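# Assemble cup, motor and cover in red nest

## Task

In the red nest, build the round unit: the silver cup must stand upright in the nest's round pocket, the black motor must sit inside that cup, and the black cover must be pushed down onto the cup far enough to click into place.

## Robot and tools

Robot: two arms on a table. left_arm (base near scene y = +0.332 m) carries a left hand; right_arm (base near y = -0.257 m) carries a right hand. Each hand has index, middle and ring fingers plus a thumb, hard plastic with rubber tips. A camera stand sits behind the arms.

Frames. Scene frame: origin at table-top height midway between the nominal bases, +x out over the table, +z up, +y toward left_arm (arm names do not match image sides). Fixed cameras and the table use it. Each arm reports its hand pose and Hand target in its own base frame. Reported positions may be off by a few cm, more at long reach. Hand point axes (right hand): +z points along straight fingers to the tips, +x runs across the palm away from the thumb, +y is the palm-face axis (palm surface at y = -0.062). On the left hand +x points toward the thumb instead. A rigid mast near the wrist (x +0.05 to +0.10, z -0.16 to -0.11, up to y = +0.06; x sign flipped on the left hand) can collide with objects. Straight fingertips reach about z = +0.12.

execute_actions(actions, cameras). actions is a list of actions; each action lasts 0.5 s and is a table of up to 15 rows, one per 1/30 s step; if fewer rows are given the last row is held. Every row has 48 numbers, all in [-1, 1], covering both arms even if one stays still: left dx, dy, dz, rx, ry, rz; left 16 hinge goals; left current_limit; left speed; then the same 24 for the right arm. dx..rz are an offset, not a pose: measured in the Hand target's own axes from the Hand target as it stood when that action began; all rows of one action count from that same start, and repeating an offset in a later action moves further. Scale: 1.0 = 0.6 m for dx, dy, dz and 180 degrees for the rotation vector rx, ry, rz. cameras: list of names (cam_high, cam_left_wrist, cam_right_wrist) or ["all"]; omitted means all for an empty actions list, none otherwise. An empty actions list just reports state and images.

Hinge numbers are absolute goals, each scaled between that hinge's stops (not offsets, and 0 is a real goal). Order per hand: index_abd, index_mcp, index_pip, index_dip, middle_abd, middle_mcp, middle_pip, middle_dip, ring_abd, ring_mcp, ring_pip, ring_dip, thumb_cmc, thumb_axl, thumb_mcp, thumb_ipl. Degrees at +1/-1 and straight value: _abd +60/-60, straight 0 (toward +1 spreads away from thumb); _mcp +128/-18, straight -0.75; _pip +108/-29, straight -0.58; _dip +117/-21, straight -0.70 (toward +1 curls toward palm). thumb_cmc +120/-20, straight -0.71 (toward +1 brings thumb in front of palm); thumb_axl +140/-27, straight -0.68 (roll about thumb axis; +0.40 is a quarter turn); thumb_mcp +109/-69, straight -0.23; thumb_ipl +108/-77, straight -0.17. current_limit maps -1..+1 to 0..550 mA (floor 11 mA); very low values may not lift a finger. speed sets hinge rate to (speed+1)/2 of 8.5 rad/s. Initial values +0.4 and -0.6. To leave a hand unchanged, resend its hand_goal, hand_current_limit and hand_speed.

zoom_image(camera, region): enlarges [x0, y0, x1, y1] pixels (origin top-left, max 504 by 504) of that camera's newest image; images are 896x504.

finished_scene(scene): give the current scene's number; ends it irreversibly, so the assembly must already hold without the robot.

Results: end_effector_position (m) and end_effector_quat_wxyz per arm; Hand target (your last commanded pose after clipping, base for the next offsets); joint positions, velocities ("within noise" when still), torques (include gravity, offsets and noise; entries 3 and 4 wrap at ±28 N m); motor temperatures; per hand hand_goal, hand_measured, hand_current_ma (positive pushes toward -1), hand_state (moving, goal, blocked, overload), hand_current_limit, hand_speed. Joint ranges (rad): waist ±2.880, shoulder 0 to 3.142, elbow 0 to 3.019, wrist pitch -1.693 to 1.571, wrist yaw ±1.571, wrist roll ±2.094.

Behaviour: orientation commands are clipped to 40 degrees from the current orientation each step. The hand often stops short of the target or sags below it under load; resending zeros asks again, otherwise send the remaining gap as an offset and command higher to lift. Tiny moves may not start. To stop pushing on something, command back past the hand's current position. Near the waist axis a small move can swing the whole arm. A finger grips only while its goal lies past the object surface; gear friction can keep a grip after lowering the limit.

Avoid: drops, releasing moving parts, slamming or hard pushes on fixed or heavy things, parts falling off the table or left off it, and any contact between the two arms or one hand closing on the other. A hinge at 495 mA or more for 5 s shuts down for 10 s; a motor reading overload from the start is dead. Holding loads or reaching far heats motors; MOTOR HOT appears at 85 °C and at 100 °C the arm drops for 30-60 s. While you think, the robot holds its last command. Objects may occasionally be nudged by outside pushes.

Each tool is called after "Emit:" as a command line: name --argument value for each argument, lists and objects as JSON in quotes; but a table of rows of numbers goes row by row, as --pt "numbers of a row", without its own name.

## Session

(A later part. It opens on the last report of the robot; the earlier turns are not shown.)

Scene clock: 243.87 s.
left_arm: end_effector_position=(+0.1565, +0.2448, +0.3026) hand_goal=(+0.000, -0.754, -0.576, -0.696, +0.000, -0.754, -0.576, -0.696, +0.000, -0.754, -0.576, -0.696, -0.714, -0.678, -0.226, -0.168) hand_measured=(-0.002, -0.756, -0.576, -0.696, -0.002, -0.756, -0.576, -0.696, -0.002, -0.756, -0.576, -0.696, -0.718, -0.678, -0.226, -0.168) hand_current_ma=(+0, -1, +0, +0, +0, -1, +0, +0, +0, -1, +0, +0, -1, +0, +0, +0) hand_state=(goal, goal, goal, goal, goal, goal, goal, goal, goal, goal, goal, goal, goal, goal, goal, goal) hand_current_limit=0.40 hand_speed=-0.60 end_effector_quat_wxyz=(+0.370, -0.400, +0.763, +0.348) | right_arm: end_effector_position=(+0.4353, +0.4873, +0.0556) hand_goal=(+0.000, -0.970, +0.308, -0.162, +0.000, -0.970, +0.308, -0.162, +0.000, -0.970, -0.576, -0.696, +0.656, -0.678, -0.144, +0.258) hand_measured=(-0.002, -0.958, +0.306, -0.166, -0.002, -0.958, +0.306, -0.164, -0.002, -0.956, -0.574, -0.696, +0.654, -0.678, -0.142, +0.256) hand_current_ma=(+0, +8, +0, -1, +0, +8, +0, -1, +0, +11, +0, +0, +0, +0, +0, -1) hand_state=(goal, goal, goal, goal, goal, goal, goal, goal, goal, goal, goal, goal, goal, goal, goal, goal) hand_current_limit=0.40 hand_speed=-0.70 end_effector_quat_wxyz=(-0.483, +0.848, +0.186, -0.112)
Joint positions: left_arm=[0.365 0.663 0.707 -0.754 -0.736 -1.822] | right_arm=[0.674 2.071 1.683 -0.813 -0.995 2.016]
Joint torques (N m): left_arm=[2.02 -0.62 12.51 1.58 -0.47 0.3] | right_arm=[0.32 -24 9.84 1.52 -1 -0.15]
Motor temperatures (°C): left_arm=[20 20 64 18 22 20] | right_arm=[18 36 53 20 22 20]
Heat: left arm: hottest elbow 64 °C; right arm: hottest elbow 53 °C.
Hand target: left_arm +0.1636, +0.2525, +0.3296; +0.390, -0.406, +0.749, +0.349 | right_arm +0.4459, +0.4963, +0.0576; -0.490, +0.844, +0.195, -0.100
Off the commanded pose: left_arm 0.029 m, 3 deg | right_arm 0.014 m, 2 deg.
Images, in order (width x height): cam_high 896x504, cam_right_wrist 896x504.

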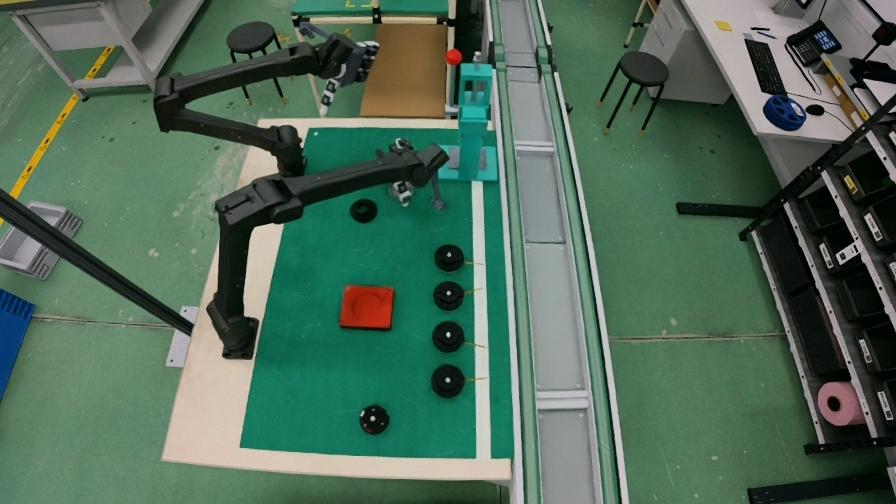

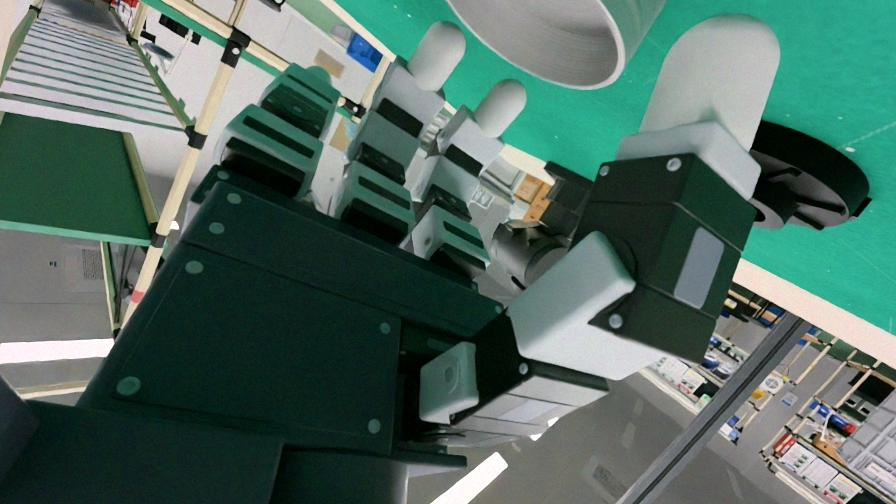

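Emit:
execute_actions --actions '[[[0,0,0,0,0,0,0,-0.754,-0.576,-0.696,0,-0.754,-0.576,-0.696,0,-0.754,-0.576,-0.696,-0.714,-0.678,-0.226,-0.168,0.4,-0.6,-0.003,0.0289,0.0168,0,0,0,0,-0.97,0.308,-0.161,0,-0.97,0.308,-0.161,0,-0.97,-0.576,-0.696,0.657,-0.678,-0.143,0.258,0.4,-0.7]],[[0,0,0,0,0,0,0,-0.754,-0.576,-0.696,0,-0.754,-0.576,-0.696,0,-0.754,-0.576,-0.696,-0.714,-0.678,-0.226,-0.168,0.4,-0.6,0,0.0058,0.0034,0,0,0,0,-0.97,0.308,-0.161,0,-0.97,0.308,-0.161,0,-0.97,-0.576,-0.696,0.657,-0.678,-0.143,0.258,0.4,-0.7]]]' --cameras '["cam_right_wrist","cam_high"]'

Emit:
zoom_image --camera "cam_high" --region '[350, 130, 450, 230]'

Scene clock: 275.27 s.
left_arm: end_effector_position=(+0.1565, +0.2448, +0.3026) hand_goal=(+0.000, -0.754, -0.576, -0.696, +0.000, -0.754, -0.576, -0.696, +0.000, -0.754, -0.576, -0.696, -0.714, -0.678, -0.226, -0.168) hand_measured=(-0.002, -0.756, -0.576, -0.696, -0.002, -0.756, -0.576, -0.696, -0.002, -0.756, -0.576, -0.696, -0.718, -0.678, -0.226, -0.168) hand_current_ma=(+0, -1, +0, +0, +0, -1, +0, +0, +0, -1, +0, +0, -1, +0, +0, +0) hand_state=(goal, goal, goal, goal, goal, goal, goal, goal, goal, goal, goal, goal, goal, goal, goal, goal) hand_current_limit=0.40 hand_speed=-0.60 end_effector_quat_wxyz=(+0.370, -0.400, +0.763, +0.348) | right_arm: end_effector_position=(+0.4427, +0.4932, +0.0459) hand_goal=(+0.000, -0.970, +0.308, -0.162, +0.000, -0.970, +0.308, -0.162, +0.000, -0.970, -0.576, -0.696, +0.656, -0.678, -0.144, +0.258) hand_measured=(-0.002, -0.958, +0.306, -0.166, -0.002, -0.958, +0.306, -0.164, -0.002, -0.956, -0.574, -0.696, +0.654, -0.678, -0.142, +0.256) hand_current_ma=(+0, +8, +0, -1, +0, +8, +0, -1, +0, +11, +0, +0, +0, +0, +0, -1) hand_state=(goal, goal, goal, goal, goal, goal, goal, goal, goal, goal, goal, goal, goal, goal, goal, goal) hand_current_limit=0.40 hand_speed=-0.70 end_effector_quat_wxyz=(-0.490, +0.844, +0.193, -0.099)
Joint positions: left_arm=[0.365 0.663 0.707 -0.754 -0.736 -1.822] | right_arm=[0.674 2.086 1.678 -0.76 -0.995 2.016]
Joint torques (N m): left_arm=[2.02 -0.67 12.52 1.58 -0.47 0.31] | right_arm=[0.38 -23.41 8.03 1.55 -0.97 -0.15]
Motor temperatures (°C): left_arm=[20 20 65 18 22 20] | right_arm=[18 34 54 20 22 20]
Heat: left arm: hottest elbow 65 °C; right arm: hottest elbow 54 °C.
Hand target: left_arm +0.1636, +0.2525, +0.3296; +0.390, -0.406, +0.749, +0.349 | right_arm +0.4448, +0.4959, +0.0335; -0.490, +0.844, +0.195, -0.100
Off the commanded pose: left_arm 0.029 m, 3 deg | right_arm 0.013 m, 0 deg.
Images, in order (width x height): cam_high 896x504, cam_right_wrist 896x504.

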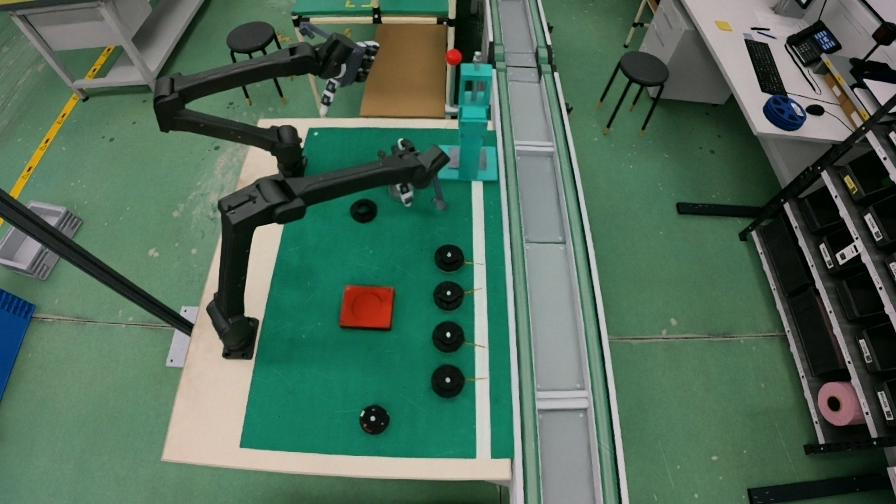

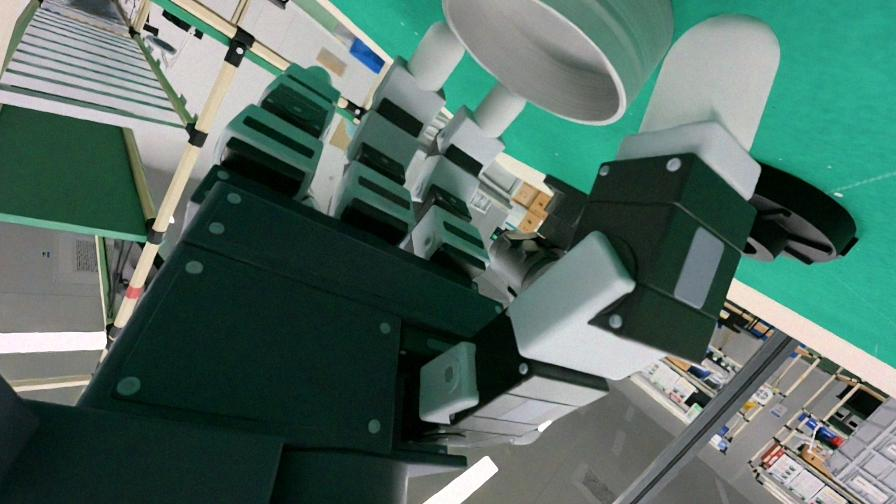

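Scaled by 5.040 from the camera's 896x504 image, which has a finer 1280x720 frame.

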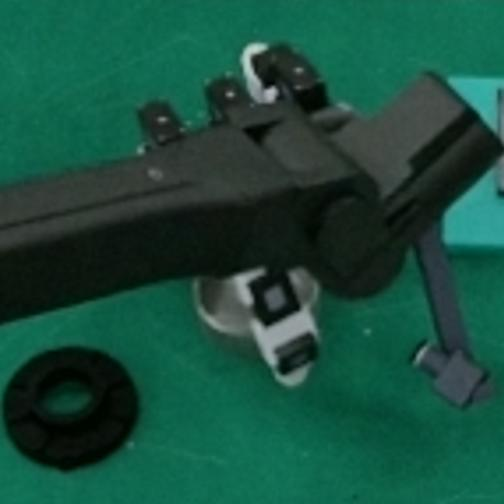

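Emit:
execute_actions --actions '[[[0,0,0,0,0,0,0,-0.754,-0.576,-0.696,0,-0.754,-0.576,-0.696,0,-0.754,-0.576,-0.696,-0.714,-0.678,-0.226,-0.168,0.4,-0.6,0,0.0144,0.0084,0,0,0,0,-0.97,0.308,-0.161,0,-0.97,0.308,-0.161,0,-0.97,-0.576,-0.696,0.657,-0.678,-0.143,0.258,0.4,-0.7]],[[0,0,0,0,0,0,0,-0.754,-0.576,-0.696,0,-0.754,-0.576,-0.696,0,-0.754,-0.576,-0.696,-0.714,-0.678,-0.226,-0.168,0.4,-0.6,0,0,0,0,0,0,0,-0.97,0.308,-0.161,0,-0.97,0.308,-0.161,0,-0.97,-0.576,-0.696,0.657,-0.678,-0.143,0.258,0.4,-0.7]]]' --cameras '["cam_right_wrist"]'

Scene clock: 284.33 s.
left_arm: end_effector_position=(+0.1565, +0.2448, +0.3026) hand_goal=(+0.000, -0.754, -0.576, -0.696, +0.000, -0.754, -0.576, -0.696, +0.000, -0.754, -0.576, -0.696, -0.714, -0.678, -0.226, -0.168) hand_measured=(-0.002, -0.756, -0.576, -0.696, -0.002, -0.756, -0.576, -0.696, -0.002, -0.756, -0.576, -0.696, -0.718, -0.678, -0.226, -0.168) hand_current_ma=(+0, -1, +0, +0, +0, -1, +0, +0, +0, -1, +0, +0, -1, +0, +0, +0) hand_state=(goal, goal, goal, goal, goal, goal, goal, goal, goal, goal, goal, goal, goal, goal, goal, goal) hand_current_limit=0.40 hand_speed=-0.60 end_effector_quat_wxyz=(+0.370, -0.400, +0.763, +0.348) | right_arm: end_effector_position=(+0.4424, +0.4929, +0.0333) hand_goal=(+0.000, -0.970, +0.308, -0.162, +0.000, -0.970, +0.308, -0.162, +0.000, -0.970, -0.576, -0.696, +0.656, -0.678, -0.144, +0.258) hand_measured=(-0.002, -0.958, +0.306, -0.166, -0.002, -0.958, +0.306, -0.164, -0.002, -0.956, -0.574, -0.696, +0.654, -0.678, -0.142, +0.256) hand_current_ma=(+0, +8, +0, -1, +0, +8, +0, -1, +0, +11, +0, +0, +0, +0, +0, -1) hand_state=(goal, goal, goal, goal, goal, goal, goal, goal, goal, goal, goal, goal, goal, goal, goal, goal) hand_current_limit=0.40 hand_speed=-0.70 end_effector_quat_wxyz=(-0.489, +0.845, +0.192, -0.101)
Joint positions: left_arm=[0.365 0.663 0.707 -0.754 -0.736 -1.822] | right_arm=[0.674 2.102 1.669 -0.74 -0.995 2.016]
Joint torques (N m): left_arm=[2.08 -0.67 12.53 1.61 -0.47 0.31] | right_arm=[0.38 -23.82 8.06 1.55 -0.98 -0.15]
Motor temperatures (°C): left_arm=[20 20 65 18 22 20] | right_arm=[18 34 54 20 22 20]
Heat: left arm: hottest elbow 65 °C; right arm: hottest elbow 54 °C.
Hand target: left_arm +0.1636, +0.2525, +0.3296; +0.390, -0.406, +0.749, +0.349 | right_arm +0.4449, +0.4959, +0.0234; -0.490, +0.844, +0.195, -0.100
Off the commanded pose: left_arm 0.029 m, 3 deg | right_arm 0.011 m, 0 deg.
Images, in order (width x height): cam_right_wrist 896x504.

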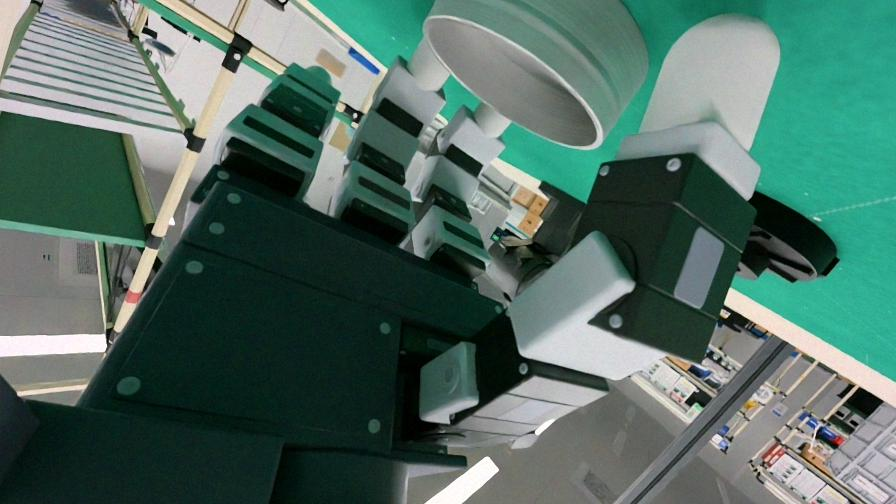

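Emit:
execute_actions --actions '[[[0,0,0,0,0,0,0,-0.754,-0.576,-0.696,0,-0.754,-0.576,-0.696,0,-0.754,-0.576,-0.696,-0.714,-0.678,-0.226,-0.168,0.4,-0.6,0,0,0,0,0,0,0,-0.97,0.56,-0.34,0,-0.97,0.56,-0.34,0,-0.97,-0.576,-0.696,0.657,-0.678,-0.016,0.222,0.1,-0.8]],[[0,0,0,0,0,0,0,-0.754,-0.576,-0.696,0,-0.754,-0.576,-0.696,0,-0.754,-0.576,-0.696,-0.714,-0.678,-0.226,-0.168,0.4,-0.6,0,0,0,0,0,0,0,-0.95,0.75,-0.34,0,-0.95,0.75,-0.34,0,-0.97,-0.576,-0.696,0.657,-0.678,0.1,0.25,0.2,-0.8]],[[0,0,0,0,0,0,0,-0.754,-0.576,-0.696,0,-0.754,-0.576,-0.696,0,-0.754,-0.576,-0.696,-0.714,-0.678,-0.226,-0.168,0.4,-0.6,0,0,0,0,0,0,0,-0.95,0.75,-0.34,0,-0.95,0.75,-0.34,0,-0.97,-0.576,-0.696,0.657,-0.678,0.1,0.25,0.2,-0.8]]]' --cameras '["cam_right_wrist"]'

Scene clock: 291.63 s.
left_arm: end_effector_position=(+0.1565, +0.2448, +0.3026) hand_goal=(+0.000, -0.754, -0.576, -0.696, +0.000, -0.754, -0.576, -0.696, +0.000, -0.754, -0.576, -0.696, -0.714, -0.678, -0.226, -0.168) hand_measured=(-0.002, -0.756, -0.576, -0.696, -0.002, -0.756, -0.576, -0.696, -0.002, -0.756, -0.576, -0.696, -0.718, -0.678, -0.226, -0.168) hand_current_ma=(+0, -1, +0, +0, +0, -1, +0, +0, +0, -1, +0, +0, -1, +0, +0, +0) hand_state=(goal, goal, goal, goal, goal, goal, goal, goal, goal, goal, goal, goal, goal, goal, goal, goal) hand_current_limit=0.40 hand_speed=-0.60 end_effector_quat_wxyz=(+0.370, -0.400, +0.763, +0.348) | right_arm: end_effector_position=(+0.4428, +0.4933, +0.0334) hand_goal=(+0.000, -0.950, +0.750, -0.340, +0.000, -0.950, +0.750, -0.340, +0.000, -0.970, -0.576, -0.696, +0.656, -0.678, +0.100, +0.250) hand_measured=(-0.002, -0.980, +0.674, -0.356, +0.000, -0.994, +0.658, -0.360, -0.002, -0.956, -0.574, -0.696, +0.650, -0.680, -0.006, +0.224) hand_current_ma=(+0, -37, -154, -13, +0, -70, -204, -18, +0, +11, +0, +0, -3, -1, -330, -45) hand_state=(goal, blocked, blocked, goal, goal, blocked, blocked, goal, goal, goal, goal, goal, goal, goal, blocked, blocked) hand_current_limit=0.20 hand_speed=-0.80 end_effector_quat_wxyz=(-0.489, +0.845, +0.193, -0.100)
Joint positions: left_arm=[0.365 0.663 0.707 -0.754 -0.736 -1.822] | right_arm=[0.674 2.102 1.669 -0.738 -0.995 2.016]
Joint torques (N m): left_arm=[2.02 -0.62 12.53 1.58 -0.47 0.3] | right_arm=[0.44 -23.77 8.06 1.5 -0.96 -0.15]
Motor temperatures (°C): left_arm=[20 20 65 18 22 20] | right_arm=[18 35 54 20 22 20]
Heat: left arm: hottest elbow 65 °C; right arm: hottest elbow 54 °C.
Hand target: left_arm +0.1636, +0.2525, +0.3296; +0.390, -0.406, +0.749, +0.349 | right_arm +0.4450, +0.4960, +0.0234; -0.490, +0.844, +0.195, -0.100
Off the commanded pose: left_arm 0.029 m, 3 deg | right_arm 0.011 m, 0 deg.
Images, in order (width x height): cam_right_wrist 896x504.

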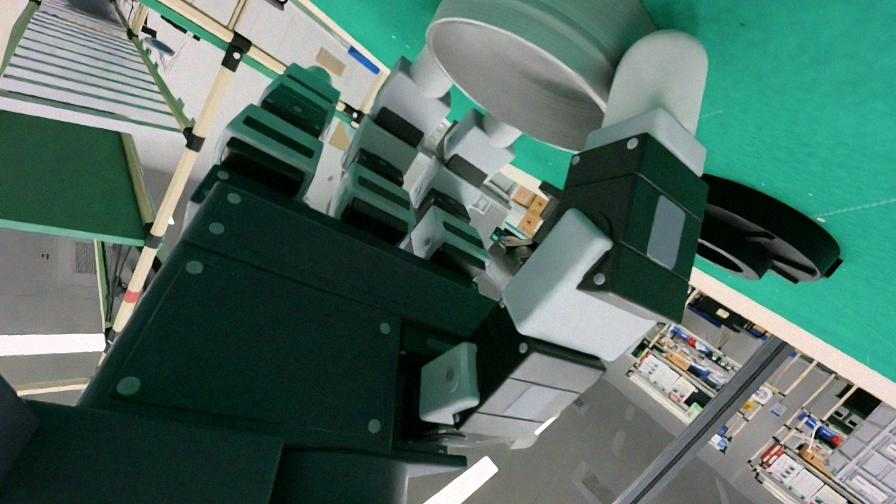

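Emit:
execute_actions --actions '[[[0,0,0,0,0,0,0,-0.754,-0.576,-0.696,0,-0.754,-0.576,-0.696,0,-0.754,-0.576,-0.696,-0.714,-0.678,-0.226,-0.168,0.4,-0.6,-0.0017,-0.0577,-0.0335,0,0,0,0,-0.95,0.75,-0.34,0,-0.95,0.75,-0.34,0,-0.97,-0.576,-0.696,0.657,-0.678,0.1,0.25,0.2,-0.8]],[[0,0,0,0,0,0,0,-0.754,-0.576,-0.696,0,-0.754,-0.576,-0.696,0,-0.754,-0.576,-0.696,-0.714,-0.678,-0.226,-0.168,0.4,-0.6,-0.0017,-0.0577,-0.0335,0,0,0,0,-0.95,0.75,-0.34,0,-0.95,0.75,-0.34,0,-0.97,-0.576,-0.696,0.657,-0.678,0.1,0.25,0.2,-0.8]],[[0,0,0,0,0,0,0,-0.754,-0.576,-0.696,0,-0.754,-0.576,-0.696,0,-0.754,-0.576,-0.696,-0.714,-0.678,-0.226,-0.168,0.4,-0.6,-0.0017,-0.0577,-0.0335,0,0,0,0,-0.95,0.75,-0.34,0,-0.95,0.75,-0.34,0,-0.97,-0.576,-0.696,0.657,-0.678,0.1,0.25,0.2,-0.8]]]' --cameras '["cam_right_wrist"]'

Scene clock: 306.17 s.
left_arm: end_effector_position=(+0.1565, +0.2448, +0.3026) hand_goal=(+0.000, -0.754, -0.576, -0.696, +0.000, -0.754, -0.576, -0.696, +0.000, -0.754, -0.576, -0.696, -0.714, -0.678, -0.226, -0.168) hand_measured=(-0.002, -0.756, -0.576, -0.696, -0.002, -0.756, -0.576, -0.696, -0.002, -0.756, -0.576, -0.696, -0.718, -0.678, -0.226, -0.168) hand_current_ma=(+0, -1, +0, +0, +0, -1, +0, +0, +0, -1, +0, +0, -1, +0, +0, +0) hand_state=(goal, goal, goal, goal, goal, goal, goal, goal, goal, goal, goal, goal, goal, goal, goal, goal) hand_current_limit=0.40 hand_speed=-0.60 end_effector_quat_wxyz=(+0.370, -0.400, +0.763, +0.348) | right_arm: end_effector_position=(+0.4293, +0.4824, +0.1105) hand_goal=(+0.000, -0.950, +0.750, -0.340, +0.000, -0.950, +0.750, -0.340, +0.000, -0.970, -0.576, -0.696, +0.656, -0.678, +0.100, +0.250) hand_measured=(-0.002, -0.980, +0.678, -0.356, +0.000, -0.996, +0.668, -0.360, -0.002, -0.956, -0.574, -0.696, +0.646, -0.682, -0.006, +0.218) hand_current_ma=(+0, -37, -141, -14, +0, -77, -172, -18, +0, +11, +0, +0, -5, -2, -330, -60) hand_state=(goal, blocked, blocked, goal, goal, blocked, blocked, goal, goal, goal, goal, goal, goal, goal, blocked, blocked) hand_current_limit=0.20 hand_speed=-0.80 end_effector_quat_wxyz=(-0.479, +0.850, +0.181, -0.121)
Joint positions: left_arm=[0.365 0.663 0.707 -0.754 -0.736 -1.822] | right_arm=[0.674 2.015 1.745 -0.955 -0.995 2.014]
Joint torques (N m): left_arm=[2.08 -0.62 12.53 1.59 -0.47 0.3] | right_arm=[0.56 -26.58 11.96 0.43 -0.96 -0.09]
Motor temperatures (°C): left_arm=[20 19 66 18 22 20] | right_arm=[18 36 54 20 22 20]
Heat: left arm: hottest elbow 66 °C; right arm: hottest elbow 54 °C.
Hand target: left_arm +0.1636, +0.2525, +0.3296; +0.390, -0.406, +0.749, +0.349 | right_arm +0.4398, +0.4933, +0.1434; -0.490, +0.844, +0.195, -0.100
Off the commanded pose: left_arm 0.029 m, 3 deg | right_arm 0.036 m, 3 deg.
Images, in order (width x height): cam_right_wrist 896x504.

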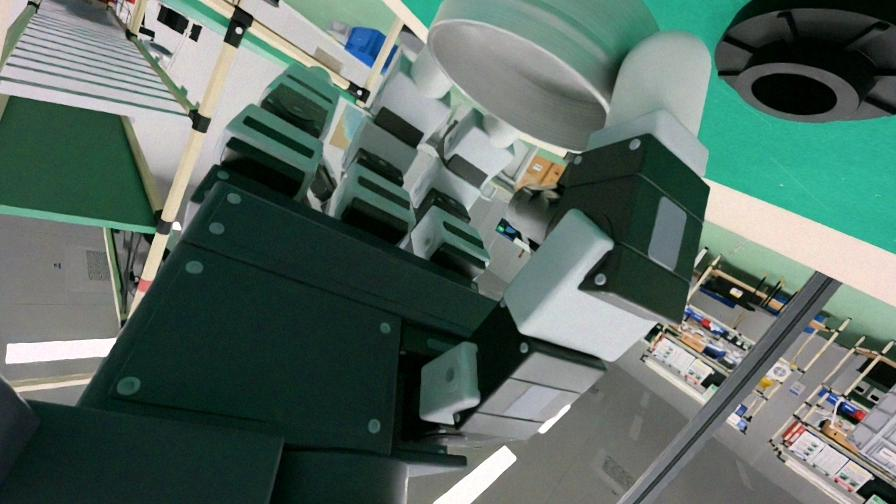

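Emit:
execute_actions --actions '[[[0,0,0,0,0,0,0,-0.754,-0.576,-0.696,0,-0.754,-0.576,-0.696,0,-0.754,-0.576,-0.696,-0.714,-0.678,-0.226,-0.168,0.4,-0.6,-0.1005,0.055,-0.128,-0.0013,0.042,0.0244,0,-0.95,0.75,-0.34,0,-0.95,0.75,-0.34,0,-0.97,-0.576,-0.696,0.657,-0.678,0.1,0.25,0.2,-0.8]],[[0,0,0,0,0,0,0,-0.754,-0.576,-0.696,0,-0.754,-0.576,-0.696,0,-0.754,-0.576,-0.696,-0.714,-0.678,-0.226,-0.168,0.4,-0.6,-0.0783,0.0759,-0.1314,-0.0013,0.042,0.0244,0,-0.95,0.75,-0.34,0,-0.95,0.75,-0.34,0,-0.97,-0.576,-0.696,0.657,-0.678,0.1,0.25,0.2,-0.8]],[[0,0,0,0,0,0,0,-0.754,-0.576,-0.696,0,-0.754,-0.576,-0.696,0,-0.754,-0.576,-0.696,-0.714,-0.678,-0.226,-0.168,0.4,-0.6,-0.0542,0.0811,-0.1405,-0.0013,0.042,0.0244,0,-0.95,0.75,-0.34,0,-0.95,0.75,-0.34,0,-0.97,-0.576,-0.696,0.657,-0.678,0.1,0.25,0.2,-0.8]],[[0,0,0,0,0,0,0,-0.754,-0.576,-0.696,0,-0.754,-0.576,-0.696,0,-0.754,-0.576,-0.696,-0.714,-0.678,-0.226,-0.168,0.4,-0.6,-0.0288,0.0845,-0.1464,-0.0013,0.042,0.0244,0,-0.95,0.75,-0.34,0,-0.95,0.75,-0.34,0,-0.97,-0.576,-0.696,0.657,-0.678,0.1,0.25,0.2,-0.8]],[[0,0,0,0,0,0,0,-0.754,-0.576,-0.696,0,-0.754,-0.576,-0.696,0,-0.754,-0.576,-0.696,-0.714,-0.678,-0.226,-0.168,0.4,-0.6,0,0,0,0,0,0,0,-0.95,0.75,-0.34,0,-0.95,0.75,-0.34,0,-0.97,-0.576,-0.696,0.657,-0.678,0.1,0.25,0.2,-0.8]]]' --cameras '["cam_right_wrist","cam_high"]'

Scene clock: 317.80 s.
left_arm: end_effector_position=(+0.1565, +0.2448, +0.3026) hand_goal=(+0.000, -0.754, -0.576, -0.696, +0.000, -0.754, -0.576, -0.696, +0.000, -0.754, -0.576, -0.696, -0.714, -0.678, -0.226, -0.168) hand_measured=(-0.002, -0.756, -0.576, -0.696, -0.002, -0.756, -0.576, -0.696, -0.002, -0.756, -0.576, -0.696, -0.718, -0.678, -0.226, -0.168) hand_current_ma=(+0, -1, +0, +0, +0, -1, +0, +0, +0, -1, +0, +0, -1, +0, +0, +0) hand_state=(goal, goal, goal, goal, goal, goal, goal, goal, goal, goal, goal, goal, goal, goal, goal, goal) hand_current_limit=0.40 hand_speed=-0.60 end_effector_quat_wxyz=(+0.370, -0.400, +0.763, +0.348) | right_arm: end_effector_position=(+0.3522, +0.0905, +0.1366) hand_goal=(+0.000, -0.950, +0.750, -0.340, +0.000, -0.950, +0.750, -0.340, +0.000, -0.970, -0.576, -0.696, +0.656, -0.678, +0.100, +0.250) hand_measured=(-0.002, -0.980, +0.680, -0.356, +0.000, -0.996, +0.670, -0.360, -0.002, -0.956, -0.574, -0.696, +0.644, -0.684, -0.006, +0.218) hand_current_ma=(+0, -40, -134, -14, +0, -77, -163, -18, +0, +11, +0, +0, -8, -3, -330, -62) hand_state=(goal, blocked, blocked, goal, goal, blocked, blocked, goal, goal, goal, goal, goal, goal, goal, blocked, blocked) hand_current_limit=0.20 hand_speed=-0.80 end_effector_quat_wxyz=(-0.493, +0.866, -0.077, +0.039)
Joint positions: left_arm=[0.365 0.663 0.707 -0.754 -0.736 -1.822] | right_arm=[-0.048 1.31 0.925 -0.99 -1.023 1.809]
Joint torques (N m): left_arm=[2.02 -0.73 12.53 1.59 -0.46 0.31] | right_arm=[0.15 -11.34 10.25 0.16 -1.28 -0.18]
Motor temperatures (°C): left_arm=[20 19 66 18 22 20] | right_arm=[18 35 57 20 23 20]
Heat: left arm: hottest elbow 66 °C; right arm: hottest elbow 57 °C.
Hand target: left_arm +0.1636, +0.2525, +0.3296; +0.390, -0.406, +0.749, +0.349 | right_arm +0.3635, +0.0897, +0.1504; -0.496, +0.864, -0.068, +0.052
Off the commanded pose: left_arm 0.029 m, 3 deg | right_arm 0.018 m, 2 deg.
Images, in order (width x height): cam_high 896x504, cam_right_wrist 896x504.

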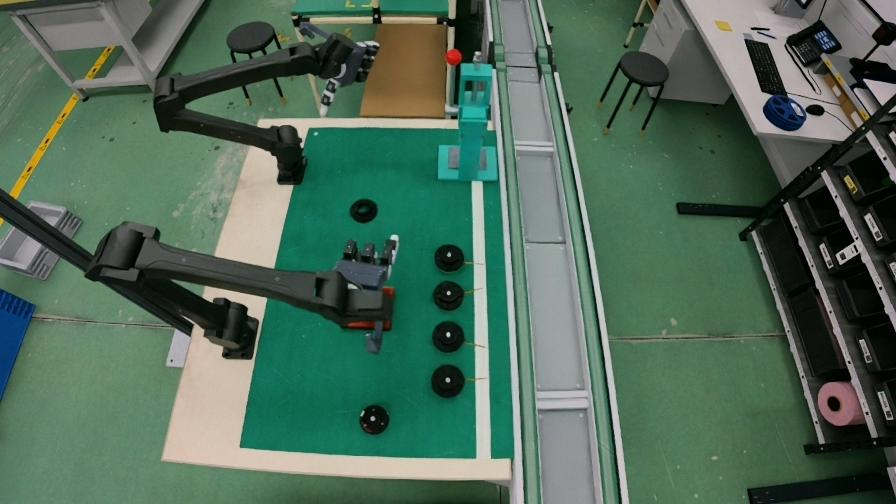

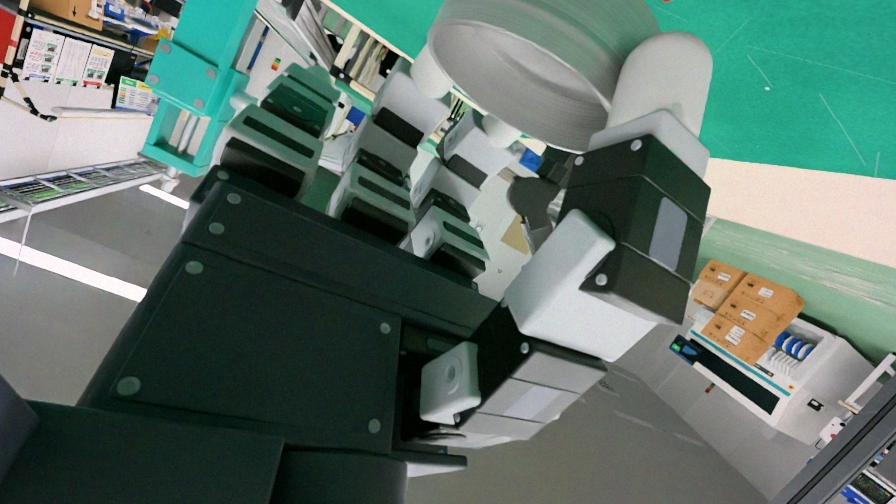

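Emit:
execute_actions --actions '[[[0,0,0,0,0,0,0,-0.754,-0.576,-0.696,0,-0.754,-0.576,-0.696,0,-0.754,-0.576,-0.696,-0.714,-0.678,-0.226,-0.168,0.4,-0.6,0.001,0.0534,0.0311,0,0,0,0,-0.95,0.75,-0.34,0,-0.95,0.75,-0.34,0,-0.97,-0.576,-0.696,0.657,-0.678,0.1,0.25,0.2,-0.8]],[[0,0,0,0,0,0,0,-0.754,-0.576,-0.696,0,-0.754,-0.576,-0.696,0,-0.754,-0.576,-0.696,-0.714,-0.678,-0.226,-0.168,0.4,-0.6,0,0.0144,0.0084,0,0,0,0,-0.95,0.75,-0.34,0,-0.95,0.75,-0.34,0,-0.97,-0.576,-0.696,0.657,-0.678,0.1,0.25,0.2,-0.8]]]' --cameras '["cam_right_wrist","cam_high"]'

Emit:
zoom_image --camera "cam_high" --region '[320, 230, 440, 350]'

Scene clock: 328.27 s.
left_arm: end_effector_position=(+0.1565, +0.2448, +0.3026) hand_goal=(+0.000, -0.754, -0.576, -0.696, +0.000, -0.754, -0.576, -0.696, +0.000, -0.754, -0.576, -0.696, -0.714, -0.678, -0.226, -0.168) hand_measured=(-0.002, -0.756, -0.576, -0.696, -0.002, -0.756, -0.576, -0.696, -0.002, -0.756, -0.576, -0.696, -0.718, -0.678, -0.226, -0.168) hand_current_ma=(+0, -1, +0, +0, +0, -1, +0, +0, +0, -1, +0, +0, -1, +0, +0, +0) hand_state=(goal, goal, goal, goal, goal, goal, goal, goal, goal, goal, goal, goal, goal, goal, goal, goal) hand_current_limit=0.40 hand_speed=-0.60 end_effector_quat_wxyz=(+0.370, -0.400, +0.763, +0.348) | right_arm: end_effector_position=(+0.3589, +0.0904, +0.1044) hand_goal=(+0.000, -0.950, +0.750, -0.340, +0.000, -0.950, +0.750, -0.340, +0.000, -0.970, -0.576, -0.696, +0.656, -0.678, +0.100, +0.250) hand_measured=(-0.002, -0.980, +0.680, -0.356, +0.000, -0.996, +0.670, -0.360, -0.002, -0.956, -0.574, -0.696, +0.644, -0.684, -0.006, +0.218) hand_current_ma=(+0, -40, -134, -14, +0, -77, -163, -18, +0, +11, +0, +0, -8, -3, -330, -62) hand_state=(goal, blocked, blocked, goal, goal, blocked, blocked, goal, goal, goal, goal, goal, goal, goal, blocked, blocked) hand_current_limit=0.20 hand_speed=-0.80 end_effector_quat_wxyz=(-0.494, +0.865, -0.071, +0.045)
Joint positions: left_arm=[0.365 0.663 0.707 -0.754 -0.736 -1.822] | right_arm=[-0.048 1.359 0.878 -0.881 -1.025 1.804]
Joint torques (N m): left_arm=[2.14 -0.67 12.51 1.59 -0.46 0.31] | right_arm=[-0.09 -10.64 7.77 1.18 -1.19 -0.15]
Motor temperatures (°C): left_arm=[20 19 66 18 22 20] | right_arm=[18 33 56 20 23 20]
Heat: left arm: hottest elbow 66 °C; right arm: hottest elbow 56 °C.
Hand target: left_arm +0.1636, +0.2525, +0.3296; +0.390, -0.406, +0.749, +0.349 | right_arm +0.3651, +0.0894, +0.1033; -0.496, +0.864, -0.068, +0.052
Off the commanded pose: left_arm 0.029 m, 3 deg | right_arm 0.006 m, 1 deg.
Images, in order (width x height): cam_high 896x504, cam_right_wrist 896x504.

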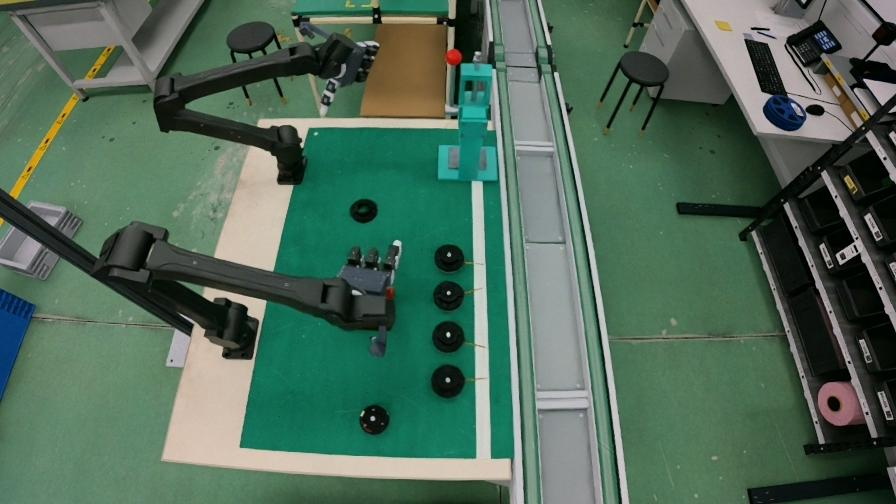

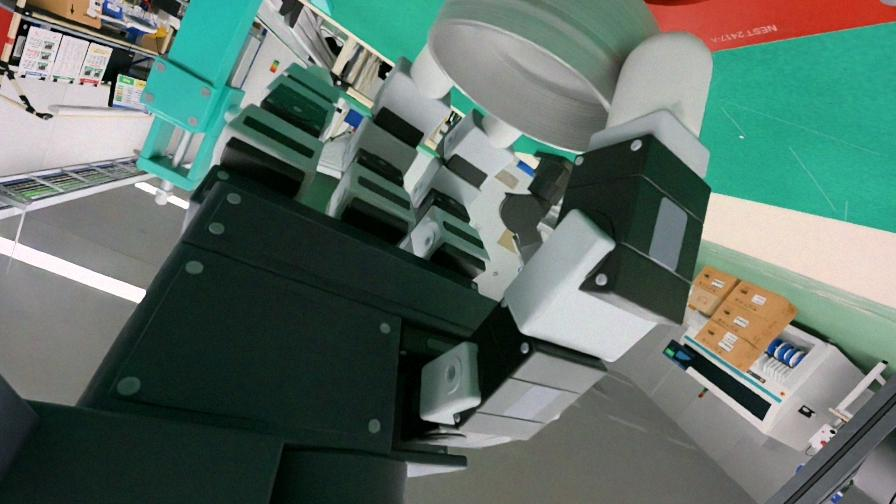

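Scaled by 4.200 from the camera's 896x504 image, which has a finer 1280x720 frame.

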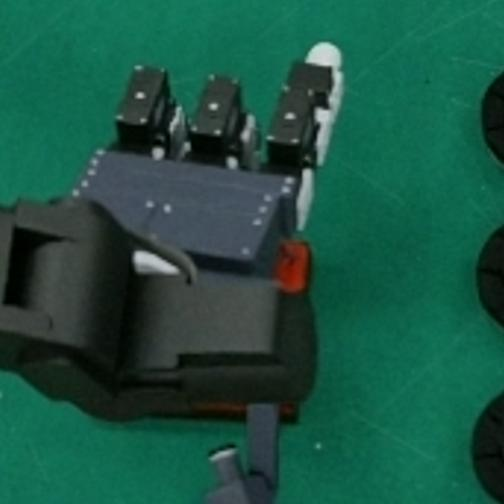

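Emit:
execute_actions --actions '[[[0,0,0,0,0,0,0,-0.754,-0.576,-0.696,0,-0.754,-0.576,-0.696,0,-0.754,-0.576,-0.696,-0.714,-0.678,-0.226,-0.168,0.4,-0.6,-0.002,0.0355,0.0054,0,0,0,0,-0.95,0.75,-0.34,0,-0.95,0.75,-0.34,0,-0.97,-0.576,-0.696,0.657,-0.678,0.1,0.25,0.2,-0.8]],[[0,0,0,0,0,0,0,-0.754,-0.576,-0.696,0,-0.754,-0.576,-0.696,0,-0.754,-0.576,-0.696,-0.714,-0.678,-0.226,-0.168,0.4,-0.6,0,0,0,0,0,0,0,-0.95,0.75,-0.34,0,-0.95,0.75,-0.34,0,-0.97,-0.576,-0.696,0.657,-0.678,0.1,0.25,0.2,-0.8]]]' --cameras '["cam_right_wrist"]'

Scene clock: 340.90 s.
left_arm: end_effector_position=(+0.1565, +0.2448, +0.3026) hand_goal=(+0.000, -0.754, -0.576, -0.696, +0.000, -0.754, -0.576, -0.696, +0.000, -0.754, -0.576, -0.696, -0.714, -0.678, -0.226, -0.168) hand_measured=(-0.002, -0.756, -0.576, -0.696, -0.002, -0.756, -0.576, -0.696, -0.002, -0.756, -0.576, -0.696, -0.718, -0.678, -0.226, -0.168) hand_current_ma=(+0, -1, +0, +0, +0, -1, +0, +0, +0, -1, +0, +0, -1, +0, +0, +0) hand_state=(goal, goal, goal, goal, goal, goal, goal, goal, goal, goal, goal, goal, goal, goal, goal, goal) hand_current_limit=0.40 hand_speed=-0.60 end_effector_quat_wxyz=(+0.370, -0.400, +0.763, +0.348) | right_arm: end_effector_position=(+0.3548, +0.0847, +0.0821) hand_goal=(+0.000, -0.950, +0.750, -0.340, +0.000, -0.950, +0.750, -0.340, +0.000, -0.970, -0.576, -0.696, +0.656, -0.678, +0.100, +0.250) hand_measured=(-0.002, -0.980, +0.680, -0.356, +0.000, -0.996, +0.670, -0.360, -0.002, -0.956, -0.574, -0.696, +0.644, -0.684, -0.006, +0.218) hand_current_ma=(+0, -40, -134, -14, +0, -77, -163, -18, +0, +11, +0, +0, -8, -3, -330, -62) hand_state=(goal, blocked, blocked, goal, goal, blocked, blocked, goal, goal, goal, goal, goal, goal, goal, blocked, blocked) hand_current_limit=0.20 hand_speed=-0.80 end_effector_quat_wxyz=(-0.494, +0.866, -0.072, +0.041)
Joint positions: left_arm=[0.365 0.663 0.707 -0.754 -0.736 -1.822] | right_arm=[-0.064 1.394 0.847 -0.857 -1.028 1.766]
Joint torques (N m): left_arm=[2.08 -0.62 12.53 1.58 -0.46 0.31] | right_arm=[-0.38 -11.28 7.65 1.1 -1.27 -0.17]
Motor temperatures (°C): left_arm=[20 19 66 18 22 20] | right_arm=[18 33 55 20 24 20]
Heat: left arm: hottest elbow 66 °C; right arm: hottest elbow 55 °C.
Hand target: left_arm +0.1636, +0.2525, +0.3296; +0.390, -0.406, +0.749, +0.349 | right_arm +0.3628, +0.0819, +0.0831; -0.496, +0.864, -0.068, +0.052
Off the commanded pose: left_arm 0.029 m, 3 deg | right_arm 0.009 m, 1 deg.
Images, in order (width x height): cam_right_wrist 896x504.

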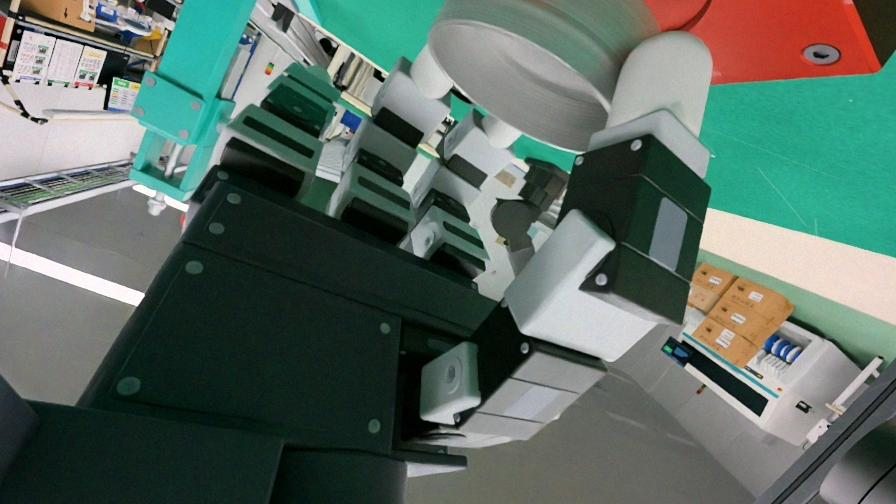

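Emit:
zoom_image --camera "cam_right_wrist" --region '[600, 0, 896, 120]'

Scaled by 1.703 from the camera's 896x504 image, which has a finer 1280x720 frame.

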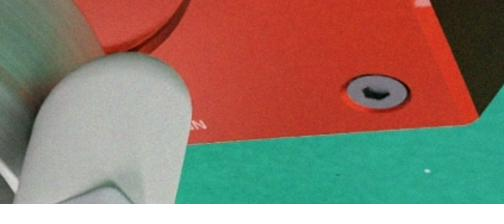

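Emit:
execute_actions --actions '[[[0,0,0,0,0,0,0,-0.754,-0.576,-0.696,0,-0.754,-0.576,-0.696,0,-0.754,-0.576,-0.696,-0.714,-0.678,-0.226,-0.168,0.4,-0.6,0.0006,0.0188,0.0109,0,0,0,0,-0.95,0.75,-0.34,0,-0.95,0.75,-0.34,0,-0.97,-0.576,-0.696,0.657,-0.678,0.1,0.25,0.2,-0.8]],[[0,0,0,0,0,0,0,-0.754,-0.576,-0.696,0,-0.754,-0.576,-0.696,0,-0.754,-0.576,-0.696,-0.714,-0.678,-0.226,-0.168,0.4,-0.6,0,0,0,0,0,0,0,-0.95,0.75,-0.34,0,-0.95,0.75,-0.34,0,-0.97,-0.576,-0.696,0.657,-0.678,0.1,0.25,0.2,-0.8]]]' --cameras '["cam_right_wrist"]'

Emit:
zoom_image --camera "cam_right_wrist" --region '[600, 0, 896, 120]'

Scene clock: 353.57 s.
left_arm: end_effector_position=(+0.1565, +0.2448, +0.3026) hand_goal=(+0.000, -0.754, -0.576, -0.696, +0.000, -0.754, -0.576, -0.696, +0.000, -0.754, -0.576, -0.696, -0.714, -0.678, -0.226, -0.168) hand_measured=(-0.002, -0.756, -0.576, -0.696, -0.002, -0.756, -0.576, -0.696, -0.002, -0.756, -0.576, -0.696, -0.718, -0.678, -0.226, -0.168) hand_current_ma=(+0, -1, +0, +0, +0, -1, +0, +0, +0, -1, +0, +0, -1, +0, +0, +0) hand_state=(goal, goal, goal, goal, goal, goal, goal, goal, goal, goal, goal, goal, goal, goal, goal, goal) hand_current_limit=0.40 hand_speed=-0.60 end_effector_quat_wxyz=(+0.370, -0.400, +0.763, +0.348) | right_arm: end_effector_position=(+0.3569, +0.0844, +0.0710) hand_goal=(+0.000, -0.950, +0.750, -0.340, +0.000, -0.950, +0.750, -0.340, +0.000, -0.970, -0.576, -0.696, +0.656, -0.678, +0.100, +0.250) hand_measured=(-0.002, -0.980, +0.680, -0.356, +0.000, -0.996, +0.670, -0.360, -0.002, -0.956, -0.574, -0.696, +0.644, -0.684, -0.006, +0.218) hand_current_ma=(+0, -40, -134, -14, +0, -77, -163, -18, +0, +11, +0, +0, -8, -3, -330, -62) hand_state=(goal, blocked, blocked, goal, goal, blocked, blocked, goal, goal, goal, goal, goal, goal, goal, blocked, blocked) hand_current_limit=0.20 hand_speed=-0.80 end_effector_quat_wxyz=(-0.494, +0.866, -0.070, +0.043)
Joint positions: left_arm=[0.365 0.663 0.707 -0.754 -0.736 -1.822] | right_arm=[-0.065 1.414 0.833 -0.817 -1.028 1.765]
Joint torques (N m): left_arm=[2.08 -0.67 12.52 1.58 -0.47 0.31] | right_arm=[-0.56 -11.11 7.3 1.13 -1.26 -0.17]
Motor temperatures (°C): left_arm=[20 19 66 18 22 20] | right_arm=[18 31 54 20 24 20]
Heat: left arm: hottest elbow 66 °C; right arm: hottest elbow 54 °C.
Hand target: left_arm +0.1636, +0.2525, +0.3296; +0.390, -0.406, +0.749, +0.349 | right_arm +0.3636, +0.0816, +0.0702; -0.496, +0.864, -0.068, +0.052
Off the commanded pose: left_arm 0.029 m, 3 deg | right_arm 0.007 m, 1 deg.
Images, in order (width x height): cam_right_wrist 896x504.

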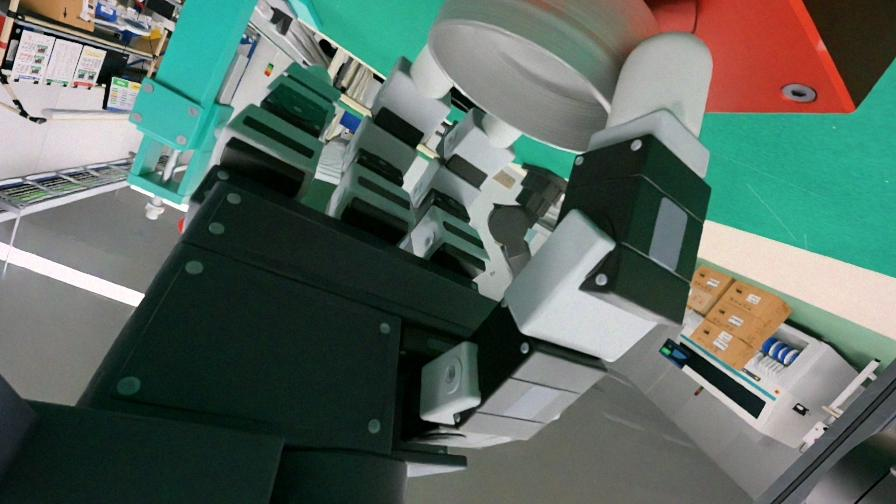

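Scaled by 1.703 from the camera's 896x504 image, which has a finer 1280x720 frame.

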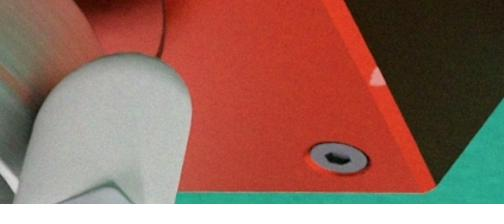

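Emit:
execute_actions --actions '[[[0,0,0,0,0,0,0,-0.754,-0.576,-0.696,0,-0.754,-0.576,-0.696,0,-0.754,-0.576,-0.696,-0.714,-0.678,-0.226,-0.168,0.4,-0.6,0.0004,0.0115,0.0067,0,0,0,0,-0.95,0.75,-0.34,0,-0.95,0.75,-0.34,0,-0.97,-0.576,-0.696,0.657,-0.678,0.1,0.25,0.2,-0.8]],[[0,0,0,0,0,0,0,-0.754,-0.576,-0.696,0,-0.754,-0.576,-0.696,0,-0.754,-0.576,-0.696,-0.714,-0.678,-0.226,-0.168,0.4,-0.6,0,0,0,0,0,0,0,-0.95,0.75,-0.34,0,-0.95,0.75,-0.34,0,-0.97,-0.576,-0.696,0.657,-0.678,0.1,0.25,0.2,-0.8]]]' --cameras '["cam_right_wrist"]'

Emit:
zoom_image --camera "cam_right_wrist" --region '[600, 0, 896, 120]'

Scene clock: 370.00 s.
left_arm: end_effector_position=(+0.1565, +0.2448, +0.3026) hand_goal=(+0.000, -0.754, -0.576, -0.696, +0.000, -0.754, -0.576, -0.696, +0.000, -0.754, -0.576, -0.696, -0.714, -0.678, -0.226, -0.168) hand_measured=(-0.002, -0.756, -0.576, -0.696, -0.002, -0.756, -0.576, -0.696, -0.002, -0.756, -0.576, -0.696, -0.718, -0.678, -0.226, -0.168) hand_current_ma=(+0, -1, +0, +0, +0, -1, +0, +0, +0, -1, +0, +0, -1, +0, +0, +0) hand_state=(goal, goal, goal, goal, goal, goal, goal, goal, goal, goal, goal, goal, goal, goal, goal, goal) hand_current_limit=0.40 hand_speed=-0.60 end_effector_quat_wxyz=(+0.370, -0.400, +0.763, +0.348) | right_arm: end_effector_position=(+0.3578, +0.0844, +0.0636) hand_goal=(+0.000, -0.950, +0.750, -0.340, +0.000, -0.950, +0.750, -0.340, +0.000, -0.970, -0.576, -0.696, +0.656, -0.678, +0.100, +0.250) hand_measured=(-0.002, -0.980, +0.680, -0.356, +0.000, -0.996, +0.670, -0.360, -0.002, -0.956, -0.574, -0.696, +0.644, -0.684, -0.006, +0.218) hand_current_ma=(+0, -40, -134, -14, +0, -77, -163, -18, +0, +11, +0, +0, -8, -3, -330, -62) hand_state=(goal, blocked, blocked, goal, goal, blocked, blocked, goal, goal, goal, goal, goal, goal, goal, blocked, blocked) hand_current_limit=0.20 hand_speed=-0.80 end_effector_quat_wxyz=(-0.494, +0.866, -0.069, +0.044)
Joint positions: left_arm=[0.365 0.663 0.707 -0.754 -0.736 -1.822] | right_arm=[-0.065 1.428 0.824 -0.792 -1.028 1.765]
Joint torques (N m): left_arm=[2.14 -0.67 12.52 1.58 -0.47 0.3] | right_arm=[-0.44 -11.16 7.15 1.11 -1.26 -0.16]
Motor temperatures (°C): left_arm=[20 19 67 18 22 20] | right_arm=[18 31 52 20 24 20]
Heat: left arm: hottest elbow 67 °C; right arm: hottest elbow 52 °C.
Hand target: left_arm +0.1636, +0.2525, +0.3296; +0.390, -0.406, +0.749, +0.349 | right_arm +0.3640, +0.0815, +0.0621; -0.496, +0.864, -0.068, +0.052
Off the commanded pose: left_arm 0.029 m, 3 deg | right_arm 0.007 m, 1 deg.
Images, in order (width x height): cam_right_wrist 896x504.

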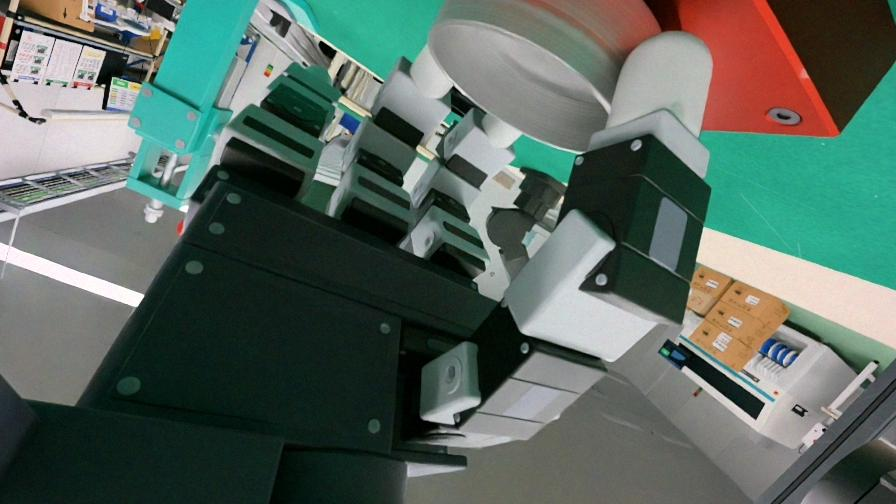

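Scaled by 1.703 from the camera's 896x504 image, which has a finer 1280x720 frame.

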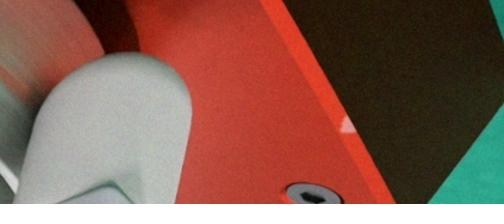

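Emit:
execute_actions --actions '[[[0,0,0,0,0,0,0,-0.754,-0.576,-0.696,0,-0.754,-0.576,-0.696,0,-0.754,-0.576,-0.696,-0.714,-0.678,-0.226,-0.168,0.4,-0.6,0.0004,0.0115,0.0067,0,0,0,0,-0.95,0.75,-0.34,0,-0.95,0.75,-0.34,0,-0.97,-0.576,-0.696,0.657,-0.678,0.1,0.25,0.2,-0.8]],[[0,0,0,0,0,0,0,-0.754,-0.576,-0.696,0,-0.754,-0.576,-0.696,0,-0.754,-0.576,-0.696,-0.714,-0.678,-0.226,-0.168,0.4,-0.6,0,0,0,0,0,0,0,-0.95,0.75,-0.34,0,-0.95,0.75,-0.34,0,-0.97,-0.576,-0.696,0.657,-0.678,0.1,0.25,0.2,-0.8]]]' --cameras '["cam_right_wrist"]'

Emit:
zoom_image --camera "cam_right_wrist" --region '[600, 0, 896, 120]'

Scene clock: 386.17 s.
left_arm: end_effector_position=(+0.1565, +0.2448, +0.3026) hand_goal=(+0.000, -0.754, -0.576, -0.696, +0.000, -0.754, -0.576, -0.696, +0.000, -0.754, -0.576, -0.696, -0.714, -0.678, -0.226, -0.168) hand_measured=(-0.002, -0.756, -0.576, -0.696, -0.002, -0.756, -0.576, -0.696, -0.002, -0.756, -0.576, -0.696, -0.718, -0.678, -0.226, -0.168) hand_current_ma=(+0, -1, +0, +0, +0, -1, +0, +0, +0, -1, +0, +0, -1, +0, +0, +0) hand_state=(goal, goal, goal, goal, goal, goal, goal, goal, goal, goal, goal, goal, goal, goal, goal, goal) hand_current_limit=0.40 hand_speed=-0.60 end_effector_quat_wxyz=(+0.370, -0.400, +0.763, +0.348) | right_arm: end_effector_position=(+0.3582, +0.0844, +0.0559) hand_goal=(+0.000, -0.950, +0.750, -0.340, +0.000, -0.950, +0.750, -0.340, +0.000, -0.970, -0.576, -0.696, +0.656, -0.678, +0.100, +0.250) hand_measured=(-0.002, -0.980, +0.680, -0.356, +0.000, -0.996, +0.670, -0.360, -0.002, -0.956, -0.574, -0.696, +0.644, -0.684, -0.006, +0.218) hand_current_ma=(+0, -40, -134, -14, +0, -77, -163, -18, +0, +11, +0, +0, -8, -3, -330, -62) hand_state=(goal, blocked, blocked, goal, goal, blocked, blocked, goal, goal, goal, goal, goal, goal, goal, blocked, blocked) hand_current_limit=0.20 hand_speed=-0.80 end_effector_quat_wxyz=(-0.494, +0.866, -0.069, +0.044)
Joint positions: left_arm=[0.365 0.663 0.707 -0.754 -0.736 -1.822] | right_arm=[-0.065 1.443 0.815 -0.769 -1.028 1.764]
Joint torques (N m): left_arm=[2.08 -0.62 12.53 1.59 -0.46 0.31] | right_arm=[-0.5 -11.22 7.05 1.16 -1.24 -0.17]
Motor temperatures (°C): left_arm=[20 19 67 18 22 20] | right_arm=[18 30 51 20 25 20]
Heat: left arm: hottest elbow 67 °C; right arm: hottest elbow 51 °C.
Hand target: left_arm +0.1636, +0.2525, +0.3296; +0.390, -0.406, +0.749, +0.349 | right_arm +0.3644, +0.0815, +0.0542; -0.496, +0.864, -0.068, +0.052
Off the commanded pose: left_arm 0.029 m, 3 deg | right_arm 0.007 m, 1 deg.
Images, in order (width x height): cam_right_wrist 896x504.

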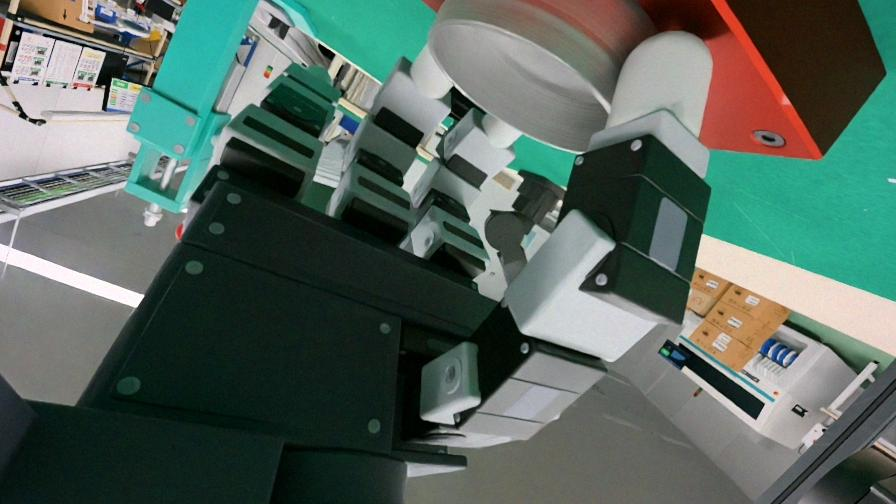

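Scaled by 1.703 from the camera's 896x504 image, which has a finer 1280x720 frame.

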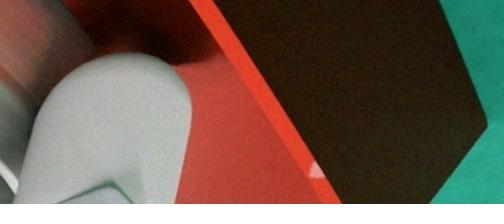

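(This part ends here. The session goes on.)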